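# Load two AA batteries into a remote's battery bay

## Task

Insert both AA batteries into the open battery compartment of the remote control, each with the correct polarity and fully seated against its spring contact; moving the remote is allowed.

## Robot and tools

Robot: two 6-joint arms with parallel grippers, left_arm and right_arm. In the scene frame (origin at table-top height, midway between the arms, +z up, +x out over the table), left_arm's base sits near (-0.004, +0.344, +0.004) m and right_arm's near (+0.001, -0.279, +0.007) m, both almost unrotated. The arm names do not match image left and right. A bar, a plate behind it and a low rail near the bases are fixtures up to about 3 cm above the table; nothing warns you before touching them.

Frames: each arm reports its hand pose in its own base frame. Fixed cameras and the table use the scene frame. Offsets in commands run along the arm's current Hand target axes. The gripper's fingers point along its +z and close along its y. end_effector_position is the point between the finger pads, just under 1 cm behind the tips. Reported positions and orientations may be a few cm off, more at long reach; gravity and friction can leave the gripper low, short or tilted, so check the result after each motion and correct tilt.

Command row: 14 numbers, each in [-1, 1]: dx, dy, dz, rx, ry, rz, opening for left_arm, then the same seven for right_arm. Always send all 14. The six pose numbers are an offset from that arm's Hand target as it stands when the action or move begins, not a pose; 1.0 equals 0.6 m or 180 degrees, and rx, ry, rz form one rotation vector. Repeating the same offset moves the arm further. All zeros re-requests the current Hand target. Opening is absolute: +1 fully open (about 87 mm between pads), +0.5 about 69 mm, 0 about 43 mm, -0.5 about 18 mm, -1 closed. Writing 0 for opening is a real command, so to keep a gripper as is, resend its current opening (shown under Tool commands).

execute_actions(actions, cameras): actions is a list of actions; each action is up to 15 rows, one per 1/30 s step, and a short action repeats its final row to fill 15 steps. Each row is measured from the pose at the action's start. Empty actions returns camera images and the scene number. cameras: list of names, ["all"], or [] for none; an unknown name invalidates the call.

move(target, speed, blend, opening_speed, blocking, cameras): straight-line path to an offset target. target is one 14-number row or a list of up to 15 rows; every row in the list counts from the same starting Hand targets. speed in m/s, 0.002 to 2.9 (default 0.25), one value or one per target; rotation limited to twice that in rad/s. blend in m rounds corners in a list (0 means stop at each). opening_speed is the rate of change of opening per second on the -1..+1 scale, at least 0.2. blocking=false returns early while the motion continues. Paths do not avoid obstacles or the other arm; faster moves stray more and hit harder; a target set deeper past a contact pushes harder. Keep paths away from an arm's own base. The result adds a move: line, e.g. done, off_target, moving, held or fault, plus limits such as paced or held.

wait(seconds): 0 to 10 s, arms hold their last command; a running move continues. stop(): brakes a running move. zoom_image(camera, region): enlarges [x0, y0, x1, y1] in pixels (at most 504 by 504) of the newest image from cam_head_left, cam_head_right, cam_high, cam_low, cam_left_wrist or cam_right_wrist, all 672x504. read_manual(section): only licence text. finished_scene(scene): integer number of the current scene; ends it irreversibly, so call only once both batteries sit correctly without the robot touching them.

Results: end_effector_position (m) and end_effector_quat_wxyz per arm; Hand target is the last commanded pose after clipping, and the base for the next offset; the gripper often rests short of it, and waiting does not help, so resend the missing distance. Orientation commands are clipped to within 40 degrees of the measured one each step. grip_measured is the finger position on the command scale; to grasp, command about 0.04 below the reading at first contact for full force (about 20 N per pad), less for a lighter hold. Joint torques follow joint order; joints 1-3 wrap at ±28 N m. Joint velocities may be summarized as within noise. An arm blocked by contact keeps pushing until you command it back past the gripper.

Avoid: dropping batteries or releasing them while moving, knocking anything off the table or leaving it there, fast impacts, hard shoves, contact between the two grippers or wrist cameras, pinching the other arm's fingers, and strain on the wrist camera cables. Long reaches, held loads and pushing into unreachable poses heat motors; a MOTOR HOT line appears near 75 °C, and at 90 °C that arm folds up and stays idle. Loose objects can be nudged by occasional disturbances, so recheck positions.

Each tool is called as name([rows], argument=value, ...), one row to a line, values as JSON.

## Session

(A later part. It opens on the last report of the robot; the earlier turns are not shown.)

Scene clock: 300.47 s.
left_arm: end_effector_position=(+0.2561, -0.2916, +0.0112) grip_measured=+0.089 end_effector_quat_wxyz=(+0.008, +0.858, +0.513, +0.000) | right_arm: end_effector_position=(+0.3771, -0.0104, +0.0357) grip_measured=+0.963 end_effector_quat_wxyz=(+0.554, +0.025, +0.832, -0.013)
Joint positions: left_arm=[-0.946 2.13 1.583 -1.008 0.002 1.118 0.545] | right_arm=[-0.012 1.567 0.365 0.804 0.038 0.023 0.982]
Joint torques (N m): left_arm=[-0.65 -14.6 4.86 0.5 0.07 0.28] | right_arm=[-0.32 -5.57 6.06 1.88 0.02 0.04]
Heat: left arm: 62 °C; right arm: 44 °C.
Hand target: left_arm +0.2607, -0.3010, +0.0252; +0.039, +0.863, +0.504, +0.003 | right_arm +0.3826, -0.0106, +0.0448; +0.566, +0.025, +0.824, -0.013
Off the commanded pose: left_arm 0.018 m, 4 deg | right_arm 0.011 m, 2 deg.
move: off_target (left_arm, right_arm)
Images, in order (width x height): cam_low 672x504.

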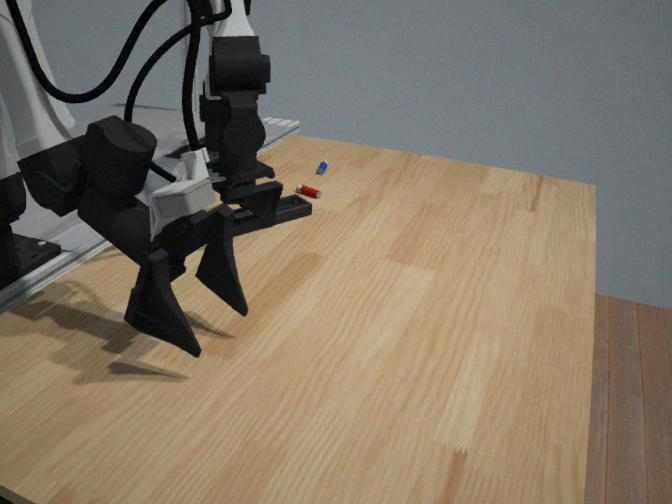

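move([
  [0, 0, 0.008, 0, 0, 0, 0.0, 0, 0, 0, 0, 0, 0, 1.0],
  [0, 0, 0.008, 0, 0, 0, 0.4, 0, 0, 0, 0, 0, 0, 1.0],
], cameras=["cam_low", "cam_left_wrist"], speed=0.06, opening_speed=0.4)

Scene clock: 304.83 s.
left_arm: end_effector_position=(+0.2566, -0.2923, +0.0088) grip_measured=+0.400 end_effector_quat_wxyz=(+0.011, +0.858, +0.513, +0.000) | right_arm: end_effector_position=(+0.3771, -0.0104, +0.0357) grip_measured=+0.963 end_effector_quat_wxyz=(+0.554, +0.025, +0.832, -0.013)
Joint positions: left_arm=[-0.946 2.13 1.573 -0.992 0.002 1.118 0.7] | right_arm=[-0.012 1.567 0.365 0.804 0.038 0.023 0.982]
Joint torques (N m): left_arm=[-0.65 -13.94 4.86 0.51 0.08 0.29] | right_arm=[-0.32 -5.59 6.06 1.88 0.03 0.04]
Heat: left arm: 61 °C; right arm: 44 °C.
Hand target: left_arm +0.2609, -0.3013, +0.0203; +0.039, +0.863, +0.504, +0.003 | right_arm +0.3826, -0.0106, +0.0448; +0.566, +0.025, +0.824, -0.013
Off the commanded pose: left_arm 0.015 m, 3 deg | right_arm 0.011 m, 2 deg.
move: off_target (left_arm, right_arm); target 2's new opening was sent with left_arm's hand 0.014 m and 4 deg from that target
Images, in order (width x height): cam_low 672x504, cam_left_wrist 672x504.

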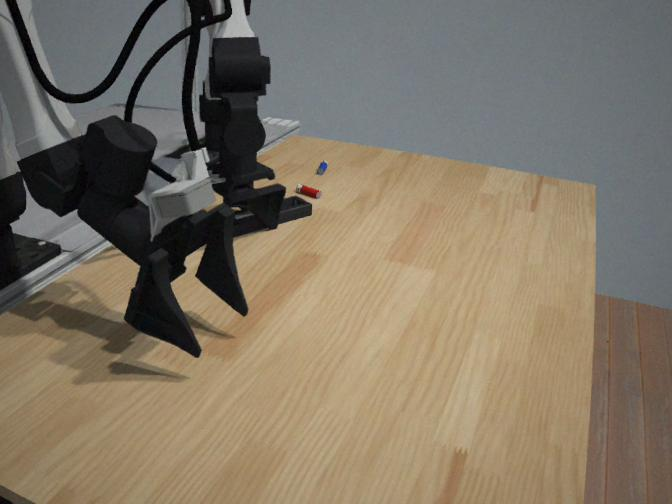

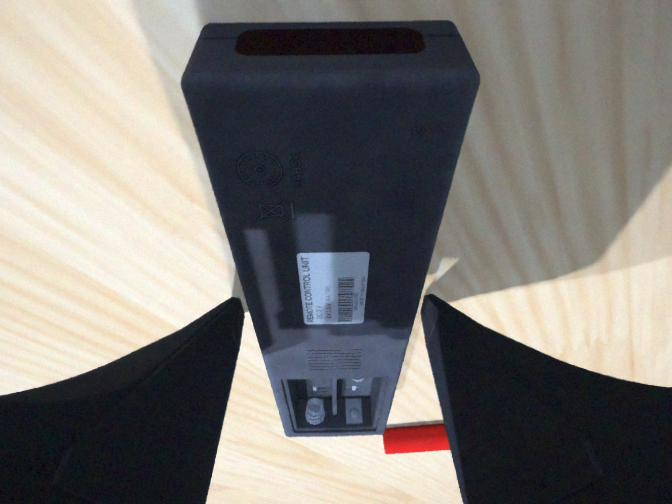

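move([
  [0, 0, -0.1667, 0, 0, 0, 0.4, -0.0983, 0.126, -0.2063, -0.15, 0.06, -0.1, 1.0],
  [0.2267, -0.096, -0.1815, 0.0053, 0.0285, -0.5965, 0.4, 0.0592, 0.3440, -0.3567, -0.3010, 0.1200, -0.1979, 1.0],
], cameras=["cam_left_wrist", "cam_right_wrist", "cam_head_right"], speed=0.25, blend=[0.03, 0])

Scene clock: 348.30 s.
left_arm: end_effector_position=(+0.2734, -0.1490, +0.1056) grip_measured=+0.400 end_effector_quat_wxyz=(-0.020, +0.112, +0.993, +0.007) | right_arm: end_effector_position=(+0.1798, +0.2044, +0.0892) grip_measured=+0.963 end_effector_quat_wxyz=(+0.323, -0.476, +0.795, +0.193)
Joint positions: left_arm=[-0.467 1.92 1.646 -1.34 0 -0.243 0.7] | right_arm=[0.734 1.031 0.625 -0.423 -0.238 -0.252 0.982]
Joint torques (N m): left_arm=[0.4 -14.01 5.12 0.16 0.01 -0.01] | right_arm=[0.13 -2.07 6.76 1.63 -0.03 0.18]
Heat: left arm: 60 °C; right arm: 44 °C.
Hand target: left_arm +0.2729, -0.1478, +0.1203; +0.000, +0.104, +0.995, +0.000 | right_arm +0.1820, +0.2072, +0.0898; +0.330, -0.470, +0.795, +0.195
Off the commanded pose: left_arm 0.015 m, 3 deg | right_arm 0.004 m, 1 deg.
move: off_target (left_arm)
Images, in order (width x height): cam_head_right 672x504, cam_left_wrist 672x504, cam_right_wrist 672x504.

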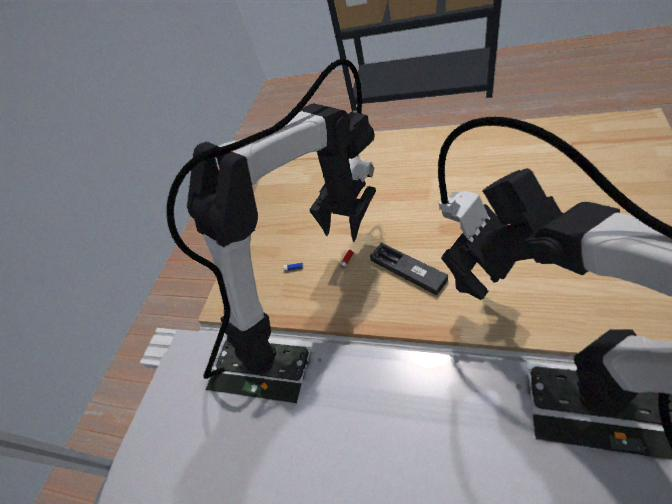

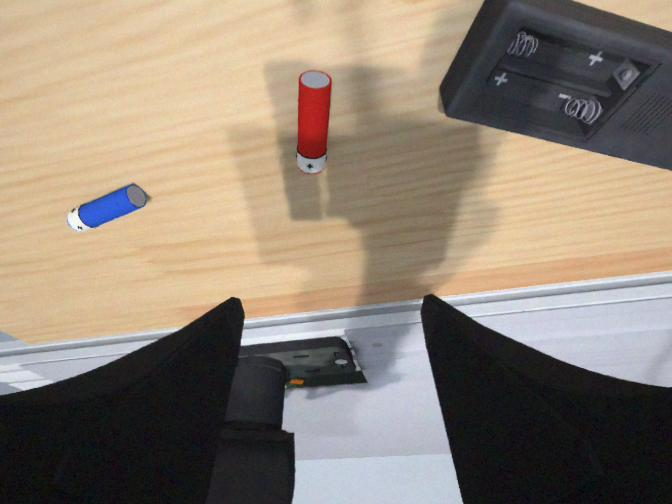

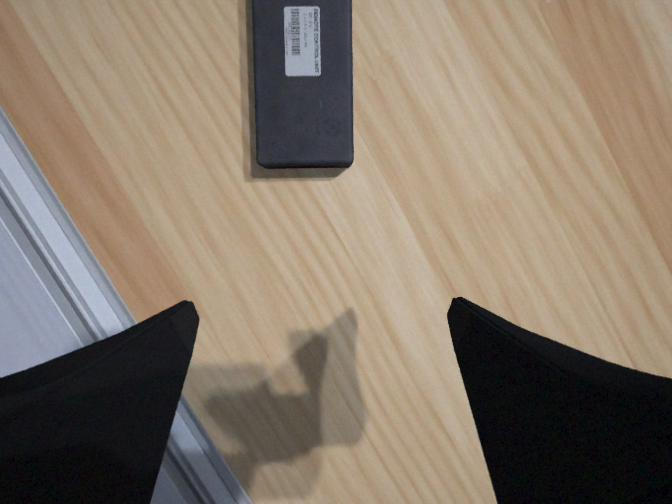

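move(target=[0.0217, 0.0172, 0.1, 0.0032, -0.0131, 0.0217, 0.0, 0.0, 0.0158, 0.1, 0, 0, 0, 1.0], cameras=["cam_left_wrist", "cam_right_wrist"], speed=0.15)

Scene clock: 397.27 s.
left_arm: end_effector_position=(+0.2546, -0.1345, +0.0499) grip_measured=+0.000 end_effector_quat_wxyz=(-0.009, +0.137, +0.991, +0.003) | right_arm: end_effector_position=(+0.1933, +0.2461, +0.0482) grip_measured=+0.963 end_effector_quat_wxyz=(+0.324, -0.476, +0.795, +0.192)
Joint positions: left_arm=[-0.459 1.843 1.325 -1.072 0 -0.184 0.5] | right_arm=[0.835 1.28 0.59 -0.124 -0.167 -0.178 0.982]
Joint torques (N m): left_arm=[0.8 -12.62 4.83 0.42 0.01 0.24] | right_arm=[0.27 -3.48 5.81 1.71 0 0.2]
Heat: left arm: 66 °C; right arm: 45 °C.
Hand target: left_arm +0.2622, -0.1350, +0.0603; +0.020, +0.138, +0.990, -0.007 | right_arm +0.1942, +0.2489, +0.0474; +0.330, -0.470, +0.795, +0.195
Off the commanded pose: left_arm 0.013 m, 4 deg | right_arm 0.003 m, 1 deg.
move: off_target (left_arm)
Images, in order (width x height): cam_left_wrist 672x504, cam_right_wrist 672x504.

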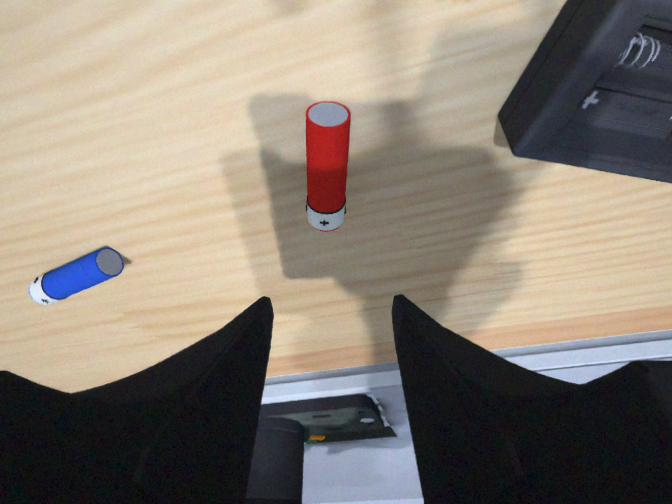

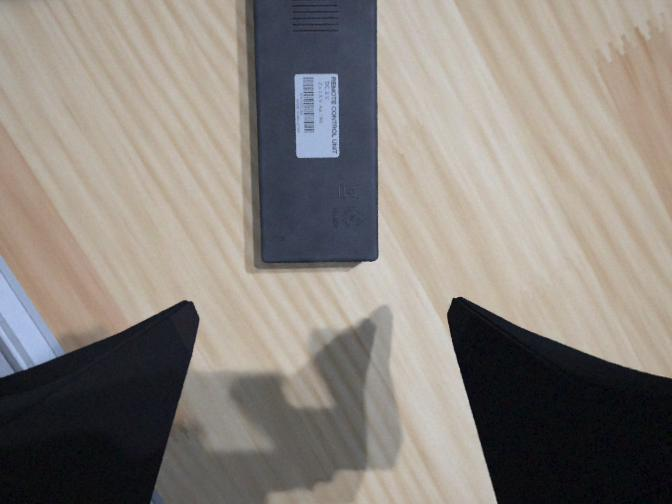

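move(target=[-0.0058, 0.0045, 0.0643, 0, 0, 0.0128, 0.0, 0.0, 0.0, 0.0, 0, 0, 0, 1.0], cameras=["cam_left_wrist"], speed=0.12)

Scene clock: 407.13 s.
left_arm: end_effector_position=(+0.2622, -0.1344, +0.0258) grip_measured=+0.000 end_effector_quat_wxyz=(+0.015, +0.157, +0.988, -0.005) | right_arm: end_effector_position=(+0.1935, +0.2462, +0.0483) grip_measured=+0.963 end_effector_quat_wxyz=(+0.324, -0.476, +0.795, +0.192)
Joint positions: left_arm=[-0.454 1.85 1.242 -0.931 0 -0.139 0.5] | right_arm=[0.835 1.28 0.59 -0.123 -0.167 -0.178 0.982]
Joint torques (N m): left_arm=[0.81 -7.21 5 0.57 0.03 0.28] | right_arm=[0.27 -3.48 5.78 1.72 0.01 0.2]
Heat: left arm: 63 °C; right arm: 44 °C.
Hand target: left_arm +0.2677, -0.1341, +0.0219; +0.020, +0.158, +0.987, -0.007 | right_arm +0.1942, +0.2489, +0.0474; +0.330, -0.470, +0.795, +0.195
Off the commanded pose: left_arm 0.007 m, 1 deg | right_arm 0.003 m, 1 deg.
move: done
Images, in order (width x height): cam_left_wrist 672x504.

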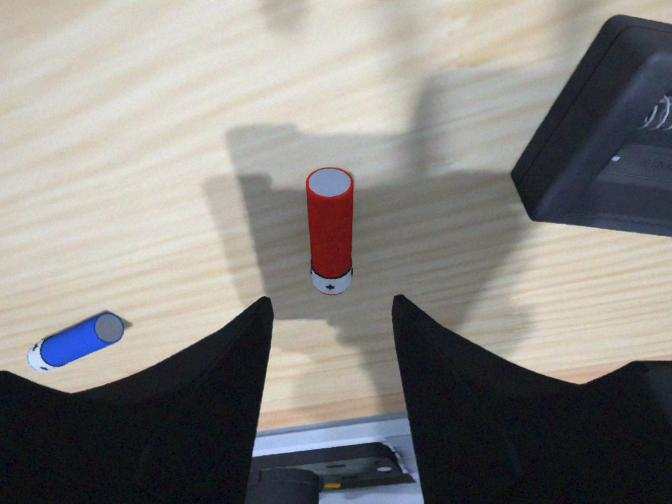

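move(target=[0.0092, 0.0, 0.0308, 0, 0, 0, 0.0, 0.0, 0.0, 0.0, 0, 0, 0, 1.0], cameras=["cam_left_wrist"], speed=0.08)

Scene clock: 413.30 s.
left_arm: end_effector_position=(+0.2577, -0.1322, +0.0067) grip_measured=+0.000 end_effector_quat_wxyz=(+0.014, +0.157, +0.988, -0.004) | right_arm: end_effector_position=(+0.1935, +0.2462, +0.0483) grip_measured=+0.963 end_effector_quat_wxyz=(+0.324, -0.476, +0.795, +0.192)
Joint positions: left_arm=[-0.454 1.863 1.176 -0.855 0 -0.139 0.5] | right_arm=[0.835 1.28 0.59 -0.123 -0.167 -0.178 0.982]
Joint torques (N m): left_arm=[0.57 -7.25 4.9 0.55 0.03 0.22] | right_arm=[0.27 -3.47 5.79 1.72 0.01 0.19]
Heat: left arm: 61 °C; right arm: 44 °C.
Hand target: left_arm +0.2632, -0.1327, +0.0031; +0.020, +0.158, +0.987, -0.007 | right_arm +0.1942, +0.2489, +0.0474; +0.330, -0.470, +0.795, +0.195
Off the commanded pose: left_arm 0.007 m, 1 deg | right_arm 0.003 m, 1 deg.
move: done
Images, in order (width x height): cam_left_wrist 672x504.

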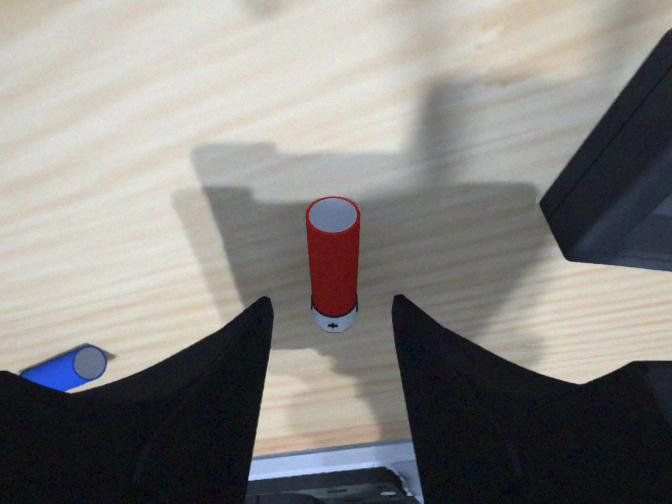

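move(target=[0, 0, 0, 0, 0, 0, -0.68, 0.0, 0.0, 0.0, 0, 0, 0, 1.0], cameras=["cam_left_wrist"], speed=0.08, opening_speed=0.8)

Scene clock: 418.70 s.
left_arm: end_effector_position=(+0.2578, -0.1322, +0.0067) grip_measured=-0.596 end_effector_quat_wxyz=(+0.014, +0.157, +0.988, -0.004) | right_arm: end_effector_position=(+0.1935, +0.2462, +0.0483) grip_measured=+0.963 end_effector_quat_wxyz=(+0.324, -0.476, +0.795, +0.192)
Joint positions: left_arm=[-0.454 1.863 1.176 -0.855 0 -0.139 0.202] | right_arm=[0.835 1.28 0.59 -0.123 -0.167 -0.178 0.982]
Joint torques (N m): left_arm=[0.55 -7.24 4.85 0.55 0.03 0.23] | right_arm=[0.27 -3.47 5.79 1.72 0.01 0.19]
Heat: left arm: 59 °C; right arm: 44 °C.
Hand target: left_arm +0.2631, -0.1327, +0.0031; +0.020, +0.158, +0.987, -0.007 | right_arm +0.1942, +0.2489, +0.0474; +0.330, -0.470, +0.795, +0.195
Off the commanded pose: left_arm 0.006 m, 1 deg | right_arm 0.003 m, 1 deg.
move: done
Images, in order (width x height): cam_left_wrist 672x504.

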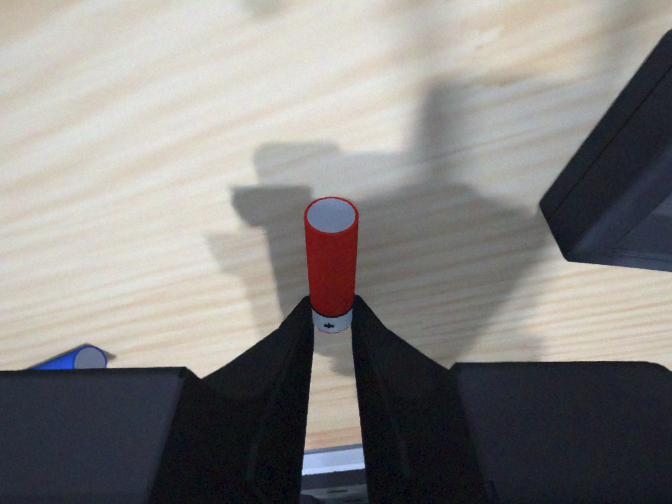

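move([
  [0, 0, -0.15, 0, 0, 0, -0.68, 0.0088, 0.0013, 0.0797, 0, 0, 0, 1.0],
  [0, 0, -0.15, 0, 0, 0, -0.68, 0.0088, 0.0013, 0.0797, 0, 0, 0, 0.0],
], cameras=["cam_left_wrist", "cam_right_wrist", "cam_head_right"], speed=0.1, opening_speed=0.8)

Scene clock: 428.63 s.
left_arm: end_effector_position=(+0.2515, -0.1292, +0.0761) grip_measured=-0.596 end_effector_quat_wxyz=(-0.009, +0.157, +0.988, +0.003) | right_arm: end_effector_position=(+0.2061, +0.2718, +0.0087) grip_measured=+0.059 end_effector_quat_wxyz=(+0.321, -0.477, +0.796, +0.191)
Joint positions: left_arm=[-0.454 1.803 1.38 -1.168 0 -0.139 0.202] | right_arm=[0.866 1.512 0.59 0.105 -0.146 -0.156 0.53]
Joint torques (N m): left_arm=[0.61 -12.07 7.27 0.19 0.02 0.22] | right_arm=[0.14 -4.74 5.56 1.74 0.02 0.19]
Heat: left arm: 58 °C; right arm: 43 °C.
Hand target: left_arm +0.2598, -0.1310, +0.0931; +0.020, +0.158, +0.987, -0.007 | right_arm +0.2080, +0.2757, +0.0099; +0.330, -0.470, +0.795, +0.195
Off the commanded pose: left_arm 0.019 m, 4 deg | right_arm 0.005 m, 1 deg.
move: off_target (left_arm)
Images, in order (width x height): cam_head_right 672x504, cam_left_wrist 672x504, cam_right_wrist 672x504.

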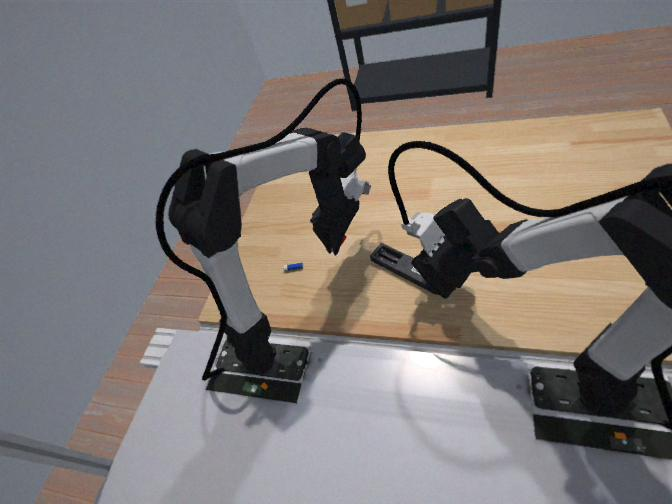

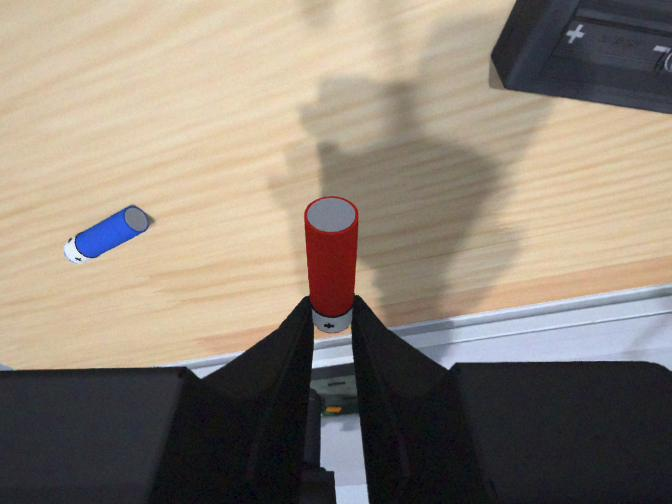

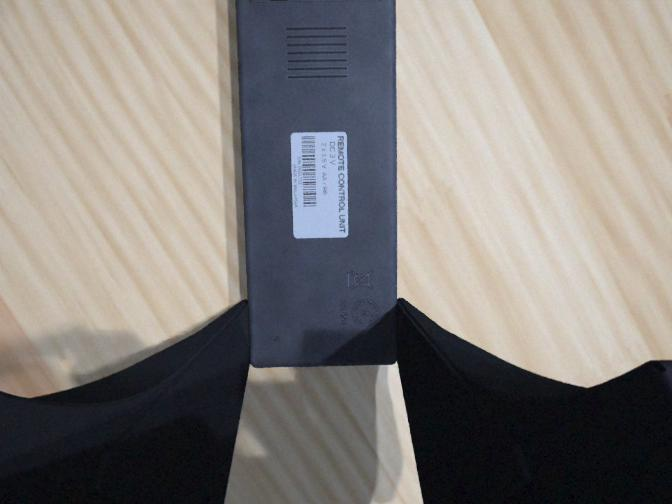

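move(target=[-0.103, -0.2003, -0.05, -0.0113, 0.0094, -0.4440, -0.68, 0, 0, 0, 0, 0, 0, 0.0], cameras=["cam_left_wrist", "cam_right_wrist", "cam_head_right"], speed=0.25)

Scene clock: 458.97 s.
left_arm: end_effector_position=(+0.2774, -0.2593, +0.1238) grip_measured=-0.596 end_effector_quat_wxyz=(-0.001, -0.509, +0.861, +0.002) | right_arm: end_effector_position=(+0.2061, +0.2718, +0.0087) grip_measured=+0.059 end_effector_quat_wxyz=(+0.321, -0.477, +0.796, +0.191)
Joint positions: left_arm=[-0.643 1.963 1.786 -1.398 0 -1.711 0.202] | right_arm=[0.866 1.512 0.59 0.105 -0.146 -0.156 0.53]
Joint torques (N m): left_arm=[-0.68 -8.24 7.36 0.1 -0.06 -0.04] | right_arm=[0.16 -4.75 5.56 1.74 0.02 0.2]
Heat: left arm: 58 °C; right arm: 43 °C.
Hand target: left_arm +0.2799, -0.2638, +0.1265; +0.000, -0.514, +0.858, +0.000 | right_arm +0.2080, +0.2757, +0.0099; +0.330, -0.470, +0.795, +0.195
Off the commanded pose: left_arm 0.006 m, 1 deg | right_arm 0.005 m, 1 deg.
move: done
Images, in order (width x height): cam_head_right 672x504, cam_left_wrist 672x504, cam_right_wrist 672x504.

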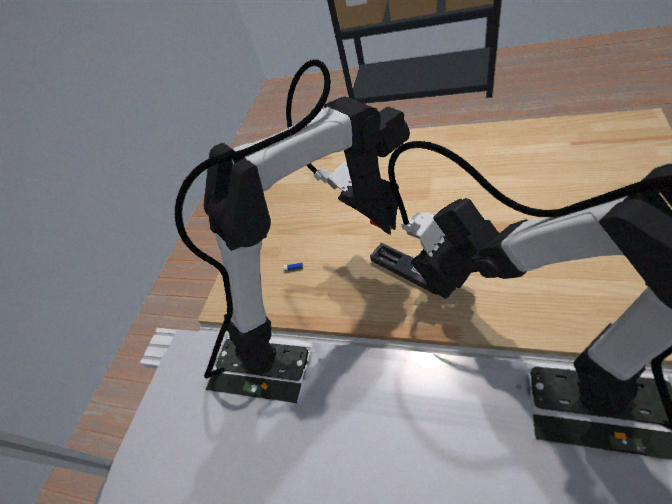

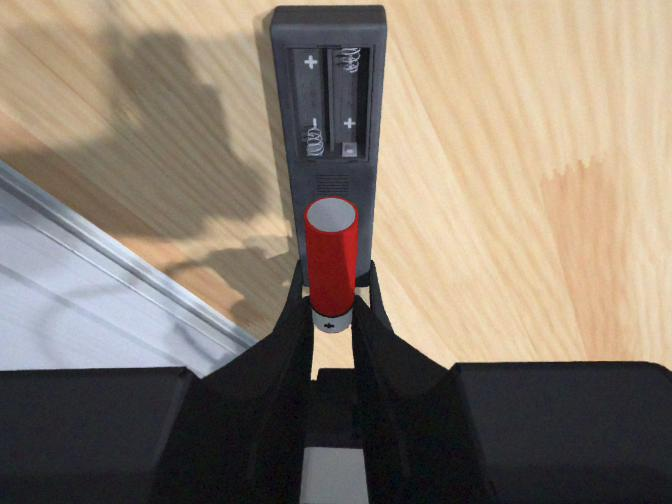

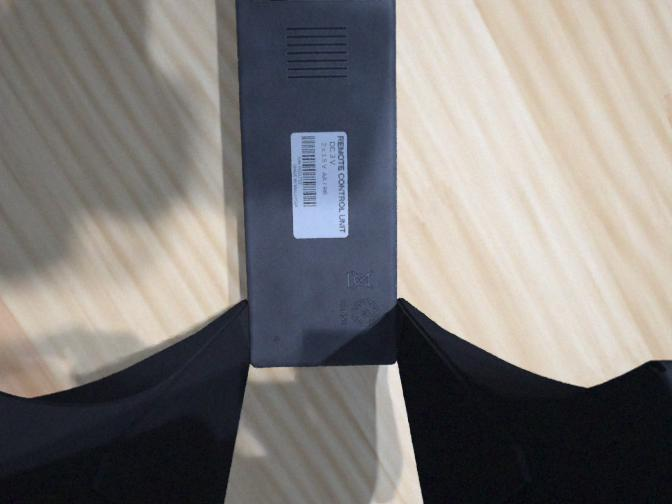

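zoom_image(camera="cam_left_wrist", region=[260, 0, 400, 200])

Scaled by 2.520.

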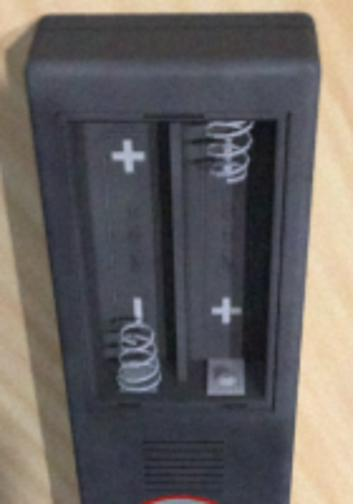

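move(target=[0.0282, -0.0147, 0.075, 0, 0.1, 0, -0.68, 0, 0, 0, 0, 0, 0, 0.0], cameras=["cam_left_wrist", "cam_low"], speed=0.15)

Scene clock: 481.57 s.
left_arm: end_effector_position=(+0.2761, -0.2817, +0.0838) grip_measured=-0.596 end_effector_quat_wxyz=(-0.130, -0.507, +0.849, -0.075) | right_arm: end_effector_position=(+0.2061, +0.2718, +0.0087) grip_measured=+0.059 end_effector_quat_wxyz=(+0.321, -0.477, +0.796, +0.191)
Joint positions: left_arm=[-0.561 1.994 1.59 -1.151 0.3 -1.641 0.202] | right_arm=[0.866 1.512 0.59 0.105 -0.146 -0.156 0.53]
Joint torques (N m): left_arm=[0.75 -8.73 5.19 0.35 0.28 0.2] | right_arm=[0.16 -4.74 5.56 1.74 0.02 0.19]
Heat: left arm: 55 °C; right arm: 43 °C.
Hand target: left_arm +0.2797, -0.2828, +0.0815; -0.134, -0.507, +0.847, -0.080 | right_arm +0.2080, +0.2757, +0.0099; +0.330, -0.470, +0.795, +0.195
Off the commanded pose: left_arm 0.004 m, 1 deg | right_arm 0.005 m, 1 deg.
move: done
Images, in order (width x height): cam_low 672x504, cam_left_wrist 672x504.

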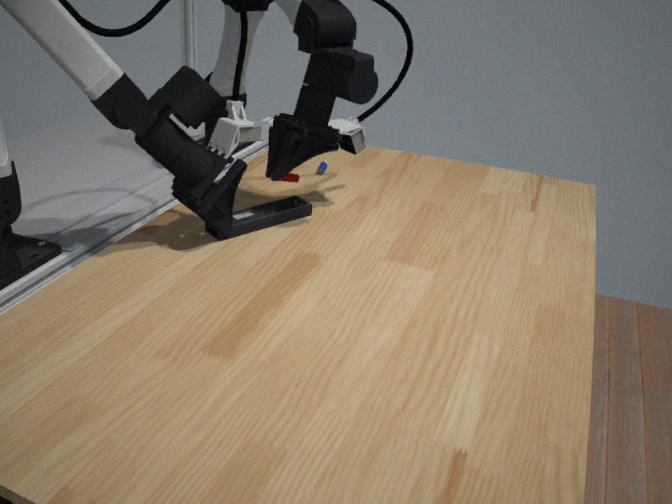

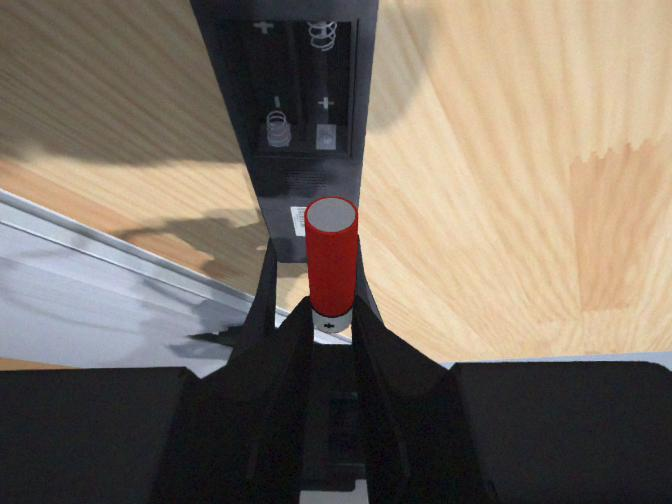

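move(target=[-0.0153, 0.0045, 0.0476, 0, 0, 0, -0.68, 0, 0, 0, 0, 0, 0, 0.0], cameras=["cam_left_wrist"], speed=0.1)

zoom_image(camera="cam_left_wrist", region=[200, 0, 450, 250])

Scene clock: 512.70 s.
left_arm: end_effector_position=(+0.2738, -0.2804, +0.0535) grip_measured=-0.596 end_effector_quat_wxyz=(-0.130, -0.507, +0.849, -0.074) | right_arm: end_effector_position=(+0.2061, +0.2718, +0.0087) grip_measured=+0.059 end_effector_quat_wxyz=(+0.321, -0.477, +0.796, +0.191)
Joint positions: left_arm=[-0.561 2.01 1.491 -1.037 0.301 -1.641 0.202] | right_arm=[0.866 1.512 0.59 0.105 -0.146 -0.156 0.53]
Joint torques (N m): left_arm=[0.65 -8.81 5.16 0.38 0.25 0.19] | right_arm=[0.14 -4.74 5.57 1.74 0.02 0.19]
Heat: left arm: 53 °C; right arm: 42 °C.
Hand target: left_arm +0.2773, -0.2816, +0.0515; -0.134, -0.507, +0.848, -0.080 | right_arm +0.2080, +0.2757, +0.0099; +0.330, -0.470, +0.795, +0.195
Off the commanded pose: left_arm 0.004 m, 1 deg | right_arm 0.005 m, 1 deg.
move: done
Images, in order (width x height): cam_left_wrist 672x504.

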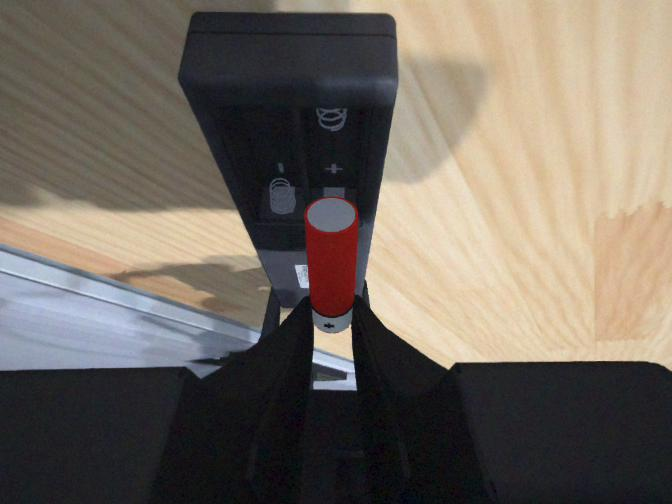

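Scaled by 2.016.

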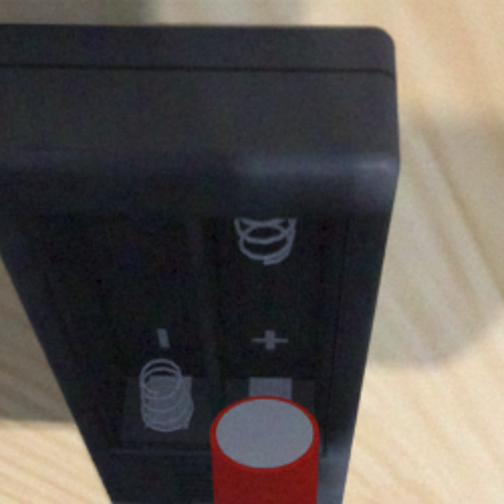

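move(target=[-0.0074, -0.001, 0.0239, 0, 0, 0, -0.68, 0, 0, 0, 0, 0, 0, 0.0], cameras=["cam_left_wrist"], speed=0.06)

zoom_image(camera="cam_left_wrist", region=[240, 90, 440, 290])

Scene clock: 519.30 s.
left_arm: end_effector_position=(+0.2748, -0.2811, +0.0395) grip_measured=-0.596 end_effector_quat_wxyz=(-0.130, -0.507, +0.849, -0.075) | right_arm: end_effector_position=(+0.2061, +0.2718, +0.0087) grip_measured=+0.059 end_effector_quat_wxyz=(+0.321, -0.477, +0.796, +0.191)
Joint positions: left_arm=[-0.561 2.029 1.459 -0.984 0.301 -1.641 0.202] | right_arm=[0.866 1.512 0.59 0.105 -0.146 -0.156 0.53]
Joint torques (N m): left_arm=[0.57 -8.73 4.98 0.38 0.25 0.18] | right_arm=[0.16 -4.74 5.57 1.74 0.02 0.19]
Heat: left arm: 52 °C; right arm: 42 °C.
Hand target: left_arm +0.2778, -0.2821, +0.0366; -0.134, -0.507, +0.848, -0.080 | right_arm +0.2080, +0.2757, +0.0099; +0.330, -0.470, +0.795, +0.195
Off the commanded pose: left_arm 0.004 m, 1 deg | right_arm 0.005 m, 1 deg.
move: done
Images, in order (width x height): cam_left_wrist 672x504.

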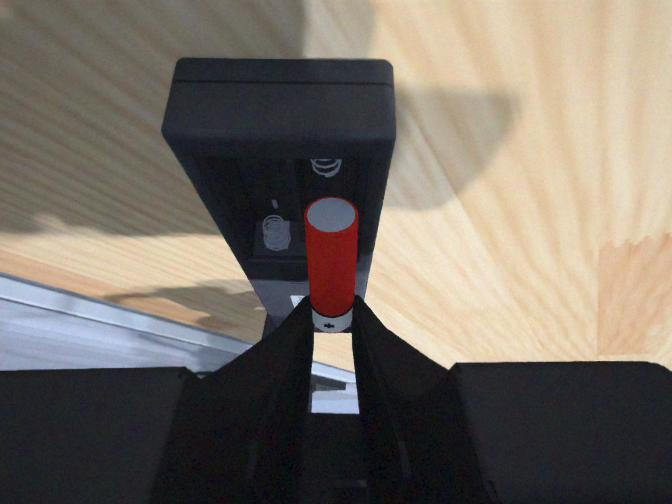

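Scaled by 2.520.

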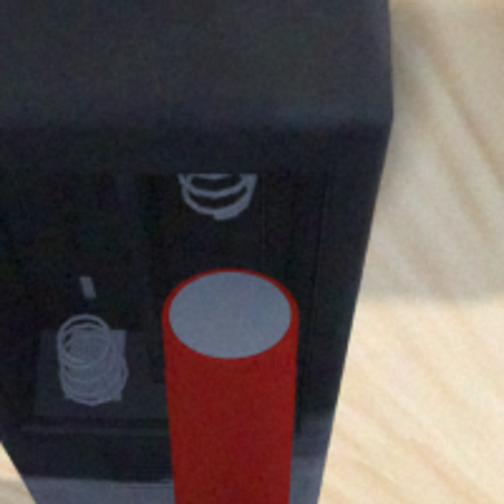

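move(target=[0.0024, 0.0025, 0.0147, 0, 0, 0, -0.68, 0, 0, 0, 0, 0, 0, 0.0], cameras=["cam_left_wrist"], speed=0.05)

zoom_image(camera="cam_left_wrist", region=[240, 110, 440, 310])

Scene clock: 534.27 s.
left_arm: end_effector_position=(+0.2745, -0.2809, +0.0335) grip_measured=-0.596 end_effector_quat_wxyz=(-0.128, -0.506, +0.849, -0.079) | right_arm: end_effector_position=(+0.2061, +0.2718, +0.0087) grip_measured=+0.059 end_effector_quat_wxyz=(+0.321, -0.477, +0.796, +0.191)
Joint positions: left_arm=[-0.561 2.029 1.434 -0.951 0.301 -1.641 0.202] | right_arm=[0.866 1.512 0.59 0.105 -0.146 -0.156 0.53]
Joint torques (N m): left_arm=[-0.51 -8.2 4.89 0.4 0.26 0.06] | right_arm=[0.14 -4.74 5.56 1.74 0.02 0.19]
Heat: left arm: 51 °C; right arm: 42 °C.
Hand target: left_arm +0.2744, -0.2850, +0.0286; -0.134, -0.507, +0.847, -0.080 | right_arm +0.2080, +0.2757, +0.0099; +0.330, -0.470, +0.795, +0.195
Off the commanded pose: left_arm 0.006 m, 1 deg | right_arm 0.005 m, 1 deg.
move: done
Images, in order (width x height): cam_left_wrist 672x504.

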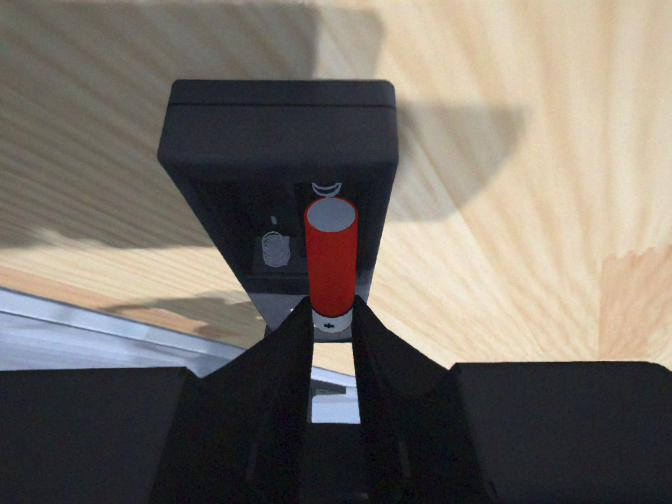

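Scaled by 2.520.

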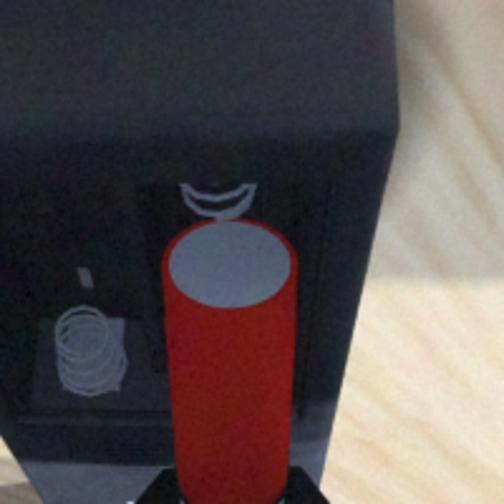

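move(target=[0.0048, 0.0033, 0.0015, 0, 0, 0, -0.68, 0, 0, 0, 0, 0, 0, 0.0], cameras=["cam_left_wrist"], speed=0.05)

zoom_image(camera="cam_left_wrist", region=[240, 110, 440, 310])

Scene clock: 541.50 s.
left_arm: end_effector_position=(+0.2721, -0.2818, +0.0319) grip_measured=-0.596 end_effector_quat_wxyz=(-0.129, -0.505, +0.850, -0.078) | right_arm: end_effector_position=(+0.2061, +0.2718, +0.0087) grip_measured=+0.059 end_effector_quat_wxyz=(+0.321, -0.477, +0.796, +0.191)
Joint positions: left_arm=[-0.566 2.029 1.427 -0.946 0.302 -1.641 0.202] | right_arm=[0.866 1.512 0.59 0.105 -0.146 -0.156 0.53]
Joint torques (N m): left_arm=[-0.87 -8.85 4.71 0.39 0.23 -0.03] | right_arm=[0.16 -4.74 5.56 1.74 0.02 0.19]
Heat: left arm: 51 °C; right arm: 42 °C.
Hand target: left_arm +0.2713, -0.2867, +0.0286; -0.134, -0.507, +0.848, -0.080 | right_arm +0.2080, +0.2757, +0.0099; +0.330, -0.470, +0.795, +0.195
Off the commanded pose: left_arm 0.006 m, 1 deg | right_arm 0.005 m, 1 deg.
move: done
Images, in order (width x height): cam_left_wrist 672x504.

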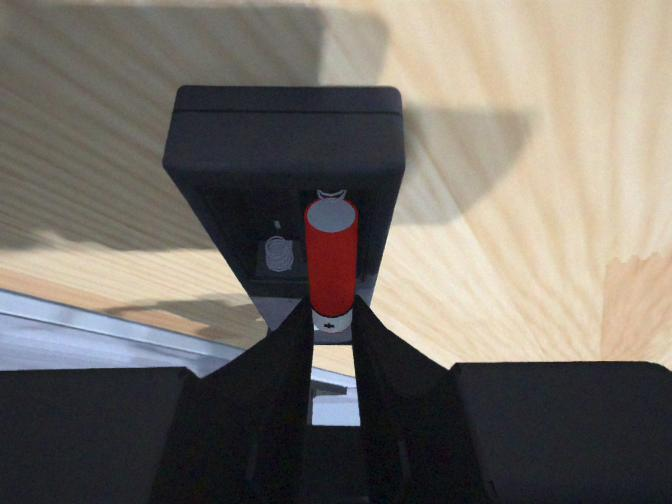

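Scaled by 2.520.

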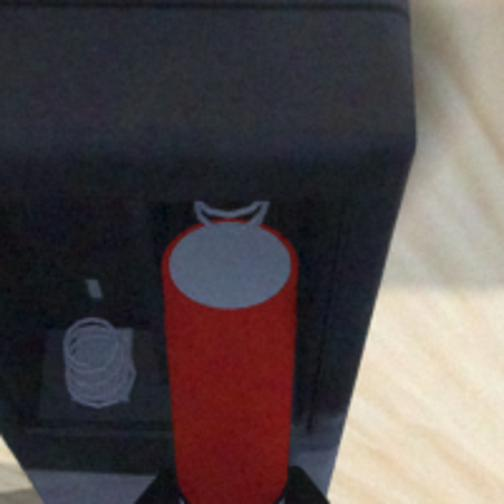

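move(target=[-0.0025, 0, 0.008, 0, 0, 0, -0.68, 0, 0, 0, 0, 0, 0, 0.0], cameras=["cam_left_wrist"], speed=0.05)

zoom_image(camera="cam_left_wrist", region=[240, 110, 440, 310])

Scene clock: 544.33 s.
left_arm: end_effector_position=(+0.2720, -0.2823, +0.0314) grip_measured=-0.596 end_effector_quat_wxyz=(-0.130, -0.504, +0.850, -0.080) | right_arm: end_effector_position=(+0.2061, +0.2718, +0.0087) grip_measured=+0.059 end_effector_quat_wxyz=(+0.321, -0.477, +0.796, +0.191)
Joint positions: left_arm=[-0.566 2.029 1.423 -0.94 0.305 -1.641 0.202] | right_arm=[0.866 1.512 0.59 0.105 -0.146 -0.156 0.53]
Joint torques (N m): left_arm=[-0.88 -8.16 4.08 0.52 0.2 -0.03] | right_arm=[0.16 -4.74 5.56 1.75 0.02 0.2]
Heat: left arm: 50 °C; right arm: 42 °C.
Hand target: left_arm +0.2713, -0.2868, +0.0236; -0.134, -0.507, +0.848, -0.080 | right_arm +0.2080, +0.2757, +0.0099; +0.330, -0.470, +0.795, +0.195
Off the commanded pose: left_arm 0.009 m, 1 deg | right_arm 0.005 m, 1 deg.
move: done
Images, in order (width x height): cam_left_wrist 672x504.

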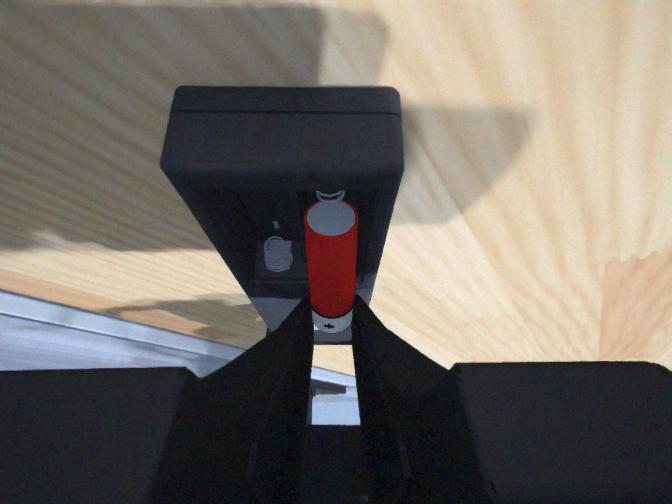

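Scaled by 2.520.

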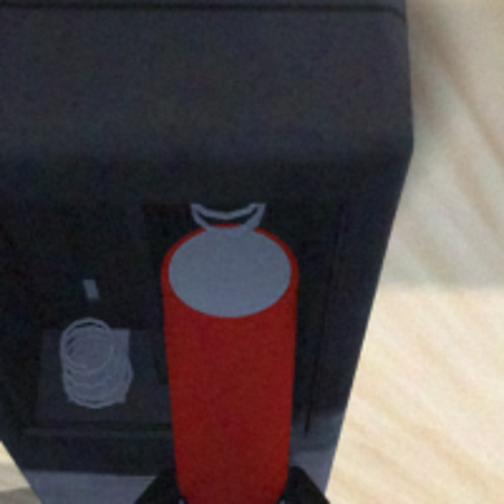

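zoom_image(camera="cam_left_wrist", region=[280, 170, 400, 260])

Scaled by 4.200.

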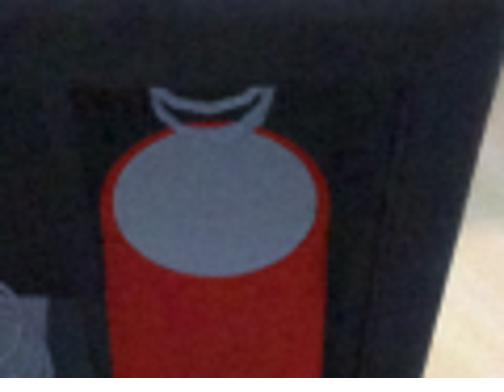

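move(target=[0.0153, 0, -0.0162, 0, 0, 0, -0.68, 0, 0, 0, 0, 0, 0, 0.0], cameras=["cam_left_wrist"], speed=0.05)

zoom_image(camera="cam_left_wrist", region=[280, 150, 400, 240])

Scene clock: 581.00 s.
left_arm: end_effector_position=(+0.2710, -0.2842, +0.0319) grip_measured=-0.596 end_effector_quat_wxyz=(-0.131, -0.508, +0.848, -0.078) | right_arm: end_effector_position=(+0.2061, +0.2718, +0.0087) grip_measured=+0.059 end_effector_quat_wxyz=(+0.321, -0.477, +0.796, +0.191)
Joint positions: left_arm=[-0.572 2.029 1.425 -0.943 0.305 -1.656 0.202] | right_arm=[0.866 1.512 0.59 0.105 -0.146 -0.156 0.53]
Joint torques (N m): left_arm=[-1.83 -9.7 5.93 0.21 0.21 -0.05] | right_arm=[0.16 -4.74 5.56 1.74 0.02 0.19]
Heat: left arm: 49 °C; right arm: 43 °C.
Hand target: left_arm +0.2686, -0.2918, +0.0356; -0.134, -0.507, +0.848, -0.080 | right_arm +0.2080, +0.2757, +0.0099; +0.330, -0.470, +0.795, +0.195
Off the commanded pose: left_arm 0.009 m, 0 deg | right_arm 0.005 m, 1 deg.
move: done
Images, in order (width x height): cam_left_wrist 672x504.

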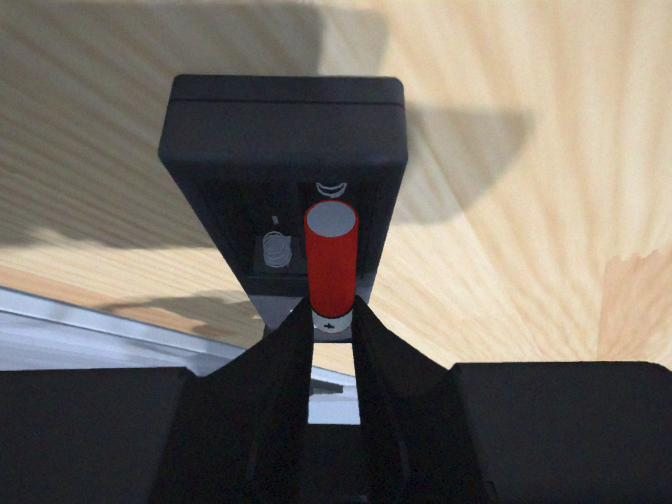

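Scaled by 4.200.

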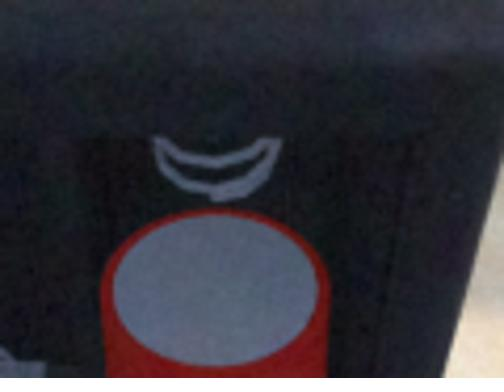

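move(target=[-0.0059, 0, 0.0191, 0, 0, 0, -0.68, 0, 0, 0, 0, 0, 0, 0.0], cameras=["cam_left_wrist"], speed=0.05)

zoom_image(camera="cam_left_wrist", region=[280, 150, 400, 240])

Scene clock: 585.73 s.
left_arm: end_effector_position=(+0.2712, -0.2843, +0.0319) grip_measured=-0.596 end_effector_quat_wxyz=(-0.131, -0.509, +0.847, -0.078) | right_arm: end_effector_position=(+0.2061, +0.2718, +0.0087) grip_measured=+0.059 end_effector_quat_wxyz=(+0.321, -0.477, +0.796, +0.191)
Joint positions: left_arm=[-0.572 2.029 1.425 -0.942 0.305 -1.657 0.202] | right_arm=[0.866 1.512 0.59 0.105 -0.146 -0.156 0.53]
Joint torques (N m): left_arm=[-1.87 -8.14 3.96 0.58 0.2 -0.03] | right_arm=[0.16 -4.74 5.56 1.74 0.02 0.19]
Heat: left arm: 49 °C; right arm: 43 °C.
Hand target: left_arm +0.2685, -0.2919, +0.0236; -0.134, -0.507, +0.847, -0.080 | right_arm +0.2080, +0.2757, +0.0099; +0.330, -0.470, +0.795, +0.195
Off the commanded pose: left_arm 0.012 m, 0 deg | right_arm 0.005 m, 1 deg.
move: off_target (left_arm)
Images, in order (width x height): cam_left_wrist 672x504.

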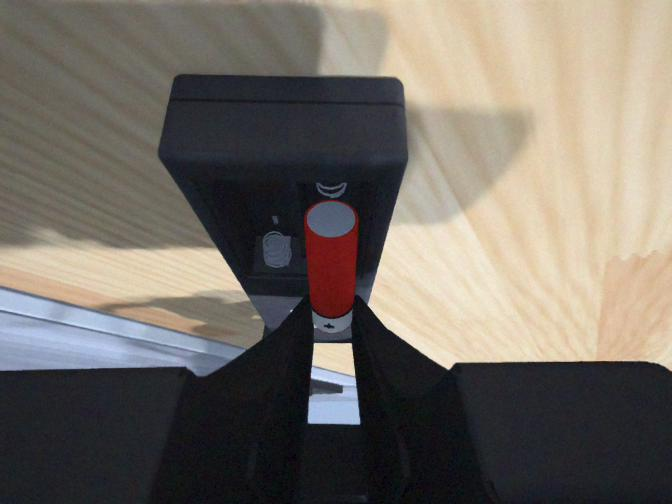

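Scaled by 4.200.

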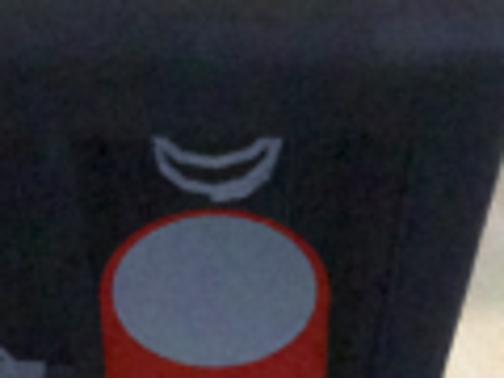

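zoom_image(camera="cam_left_wrist", region=[290, 180, 380, 270])

Scaled by 5.600.

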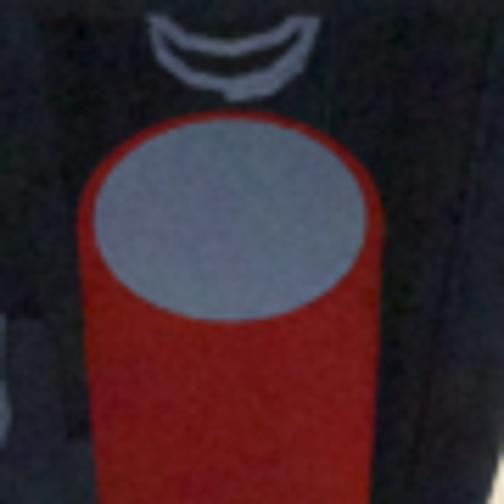

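move(target=[0, -0.003, 0, 0, 0, 0, -0.68, 0, 0, 0, 0, 0, 0, 0.0], speed=0.05)

move(target=[0, 0.006, 0, 0, 0, 0, -0.68, 0, 0, 0, 0, 0, 0, 0.0], cameras=["cam_left_wrist"], speed=0.05)

Scene clock: 606.57 s.
left_arm: end_effector_position=(+0.2712, -0.2843, +0.0319) grip_measured=-0.596 end_effector_quat_wxyz=(-0.131, -0.509, +0.847, -0.078) | right_arm: end_effector_position=(+0.2061, +0.2718, +0.0087) grip_measured=+0.059 end_effector_quat_wxyz=(+0.321, -0.477, +0.796, +0.191)
Joint positions: left_arm=[-0.572 2.029 1.425 -0.942 0.305 -1.657 0.202] | right_arm=[0.866 1.512 0.59 0.105 -0.146 -0.156 0.53]
Joint torques (N m): left_arm=[-1.83 -7.54 4.64 0.56 0.2 -0.03] | right_arm=[0.14 -4.74 5.56 1.74 0.02 0.19]
Heat: left arm: 49 °C; right arm: 43 °C.
Hand target: left_arm +0.2701, -0.2927, +0.0236; -0.134, -0.507, +0.847, -0.080 | right_arm +0.2080, +0.2757, +0.0099; +0.330, -0.470, +0.795, +0.195
Off the commanded pose: left_arm 0.012 m, 0 deg | right_arm 0.005 m, 1 deg.
move: off_target (left_arm)

Scene clock: 607.27 s.
left_arm: end_effector_position=(+0.2709, -0.2845, +0.0315) grip_measured=-0.596 end_effector_quat_wxyz=(-0.132, -0.508, +0.847, -0.079) | right_arm: end_effector_position=(+0.2061, +0.2718, +0.0087) grip_measured=+0.059 end_effector_quat_wxyz=(+0.321, -0.477, +0.796, +0.191)
Joint positions: left_arm=[-0.572 2.029 1.423 -0.939 0.308 -1.657 0.202] | right_arm=[0.866 1.512 0.59 0.105 -0.146 -0.156 0.53]
Joint torques (N m): left_arm=[-1.89 -8.76 3.47 0.58 0.18 -0.03] | right_arm=[0.14 -4.75 5.56 1.75 0.02 0.19]
Heat: left arm: 49 °C; right arm: 43 °C.
Hand target: left_arm +0.2669, -0.2911, +0.0237; -0.134, -0.507, +0.847, -0.080 | right_arm +0.2080, +0.2757, +0.0099; +0.330, -0.470, +0.795, +0.195
Off the commanded pose: left_arm 0.011 m, 0 deg | right_arm 0.005 m, 1 deg.
move: off_target (left_arm)
Images, in order (width x height): cam_left_wrist 672x504.

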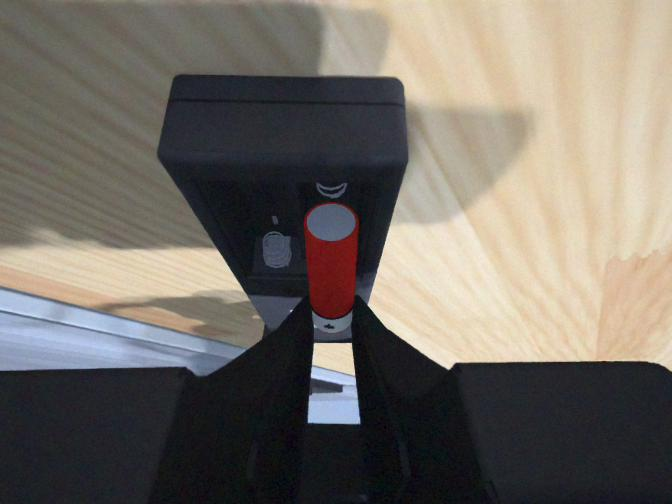

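zoom_image(camera="cam_left_wrist", region=[280, 185, 330, 235])

zoom_image(camera="cam_left_wrist", region=[340, 185, 390, 235])

Scaled by 10.080.

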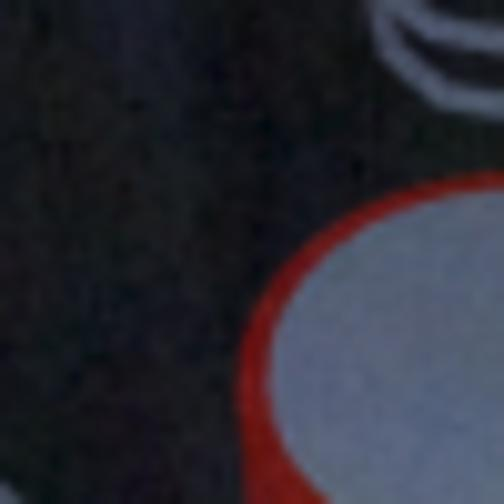

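Scaled by 10.080.

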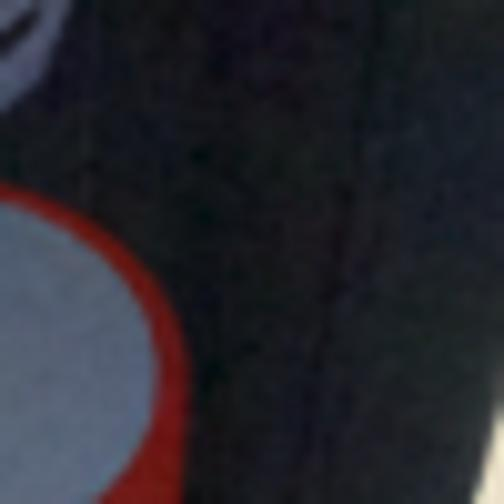

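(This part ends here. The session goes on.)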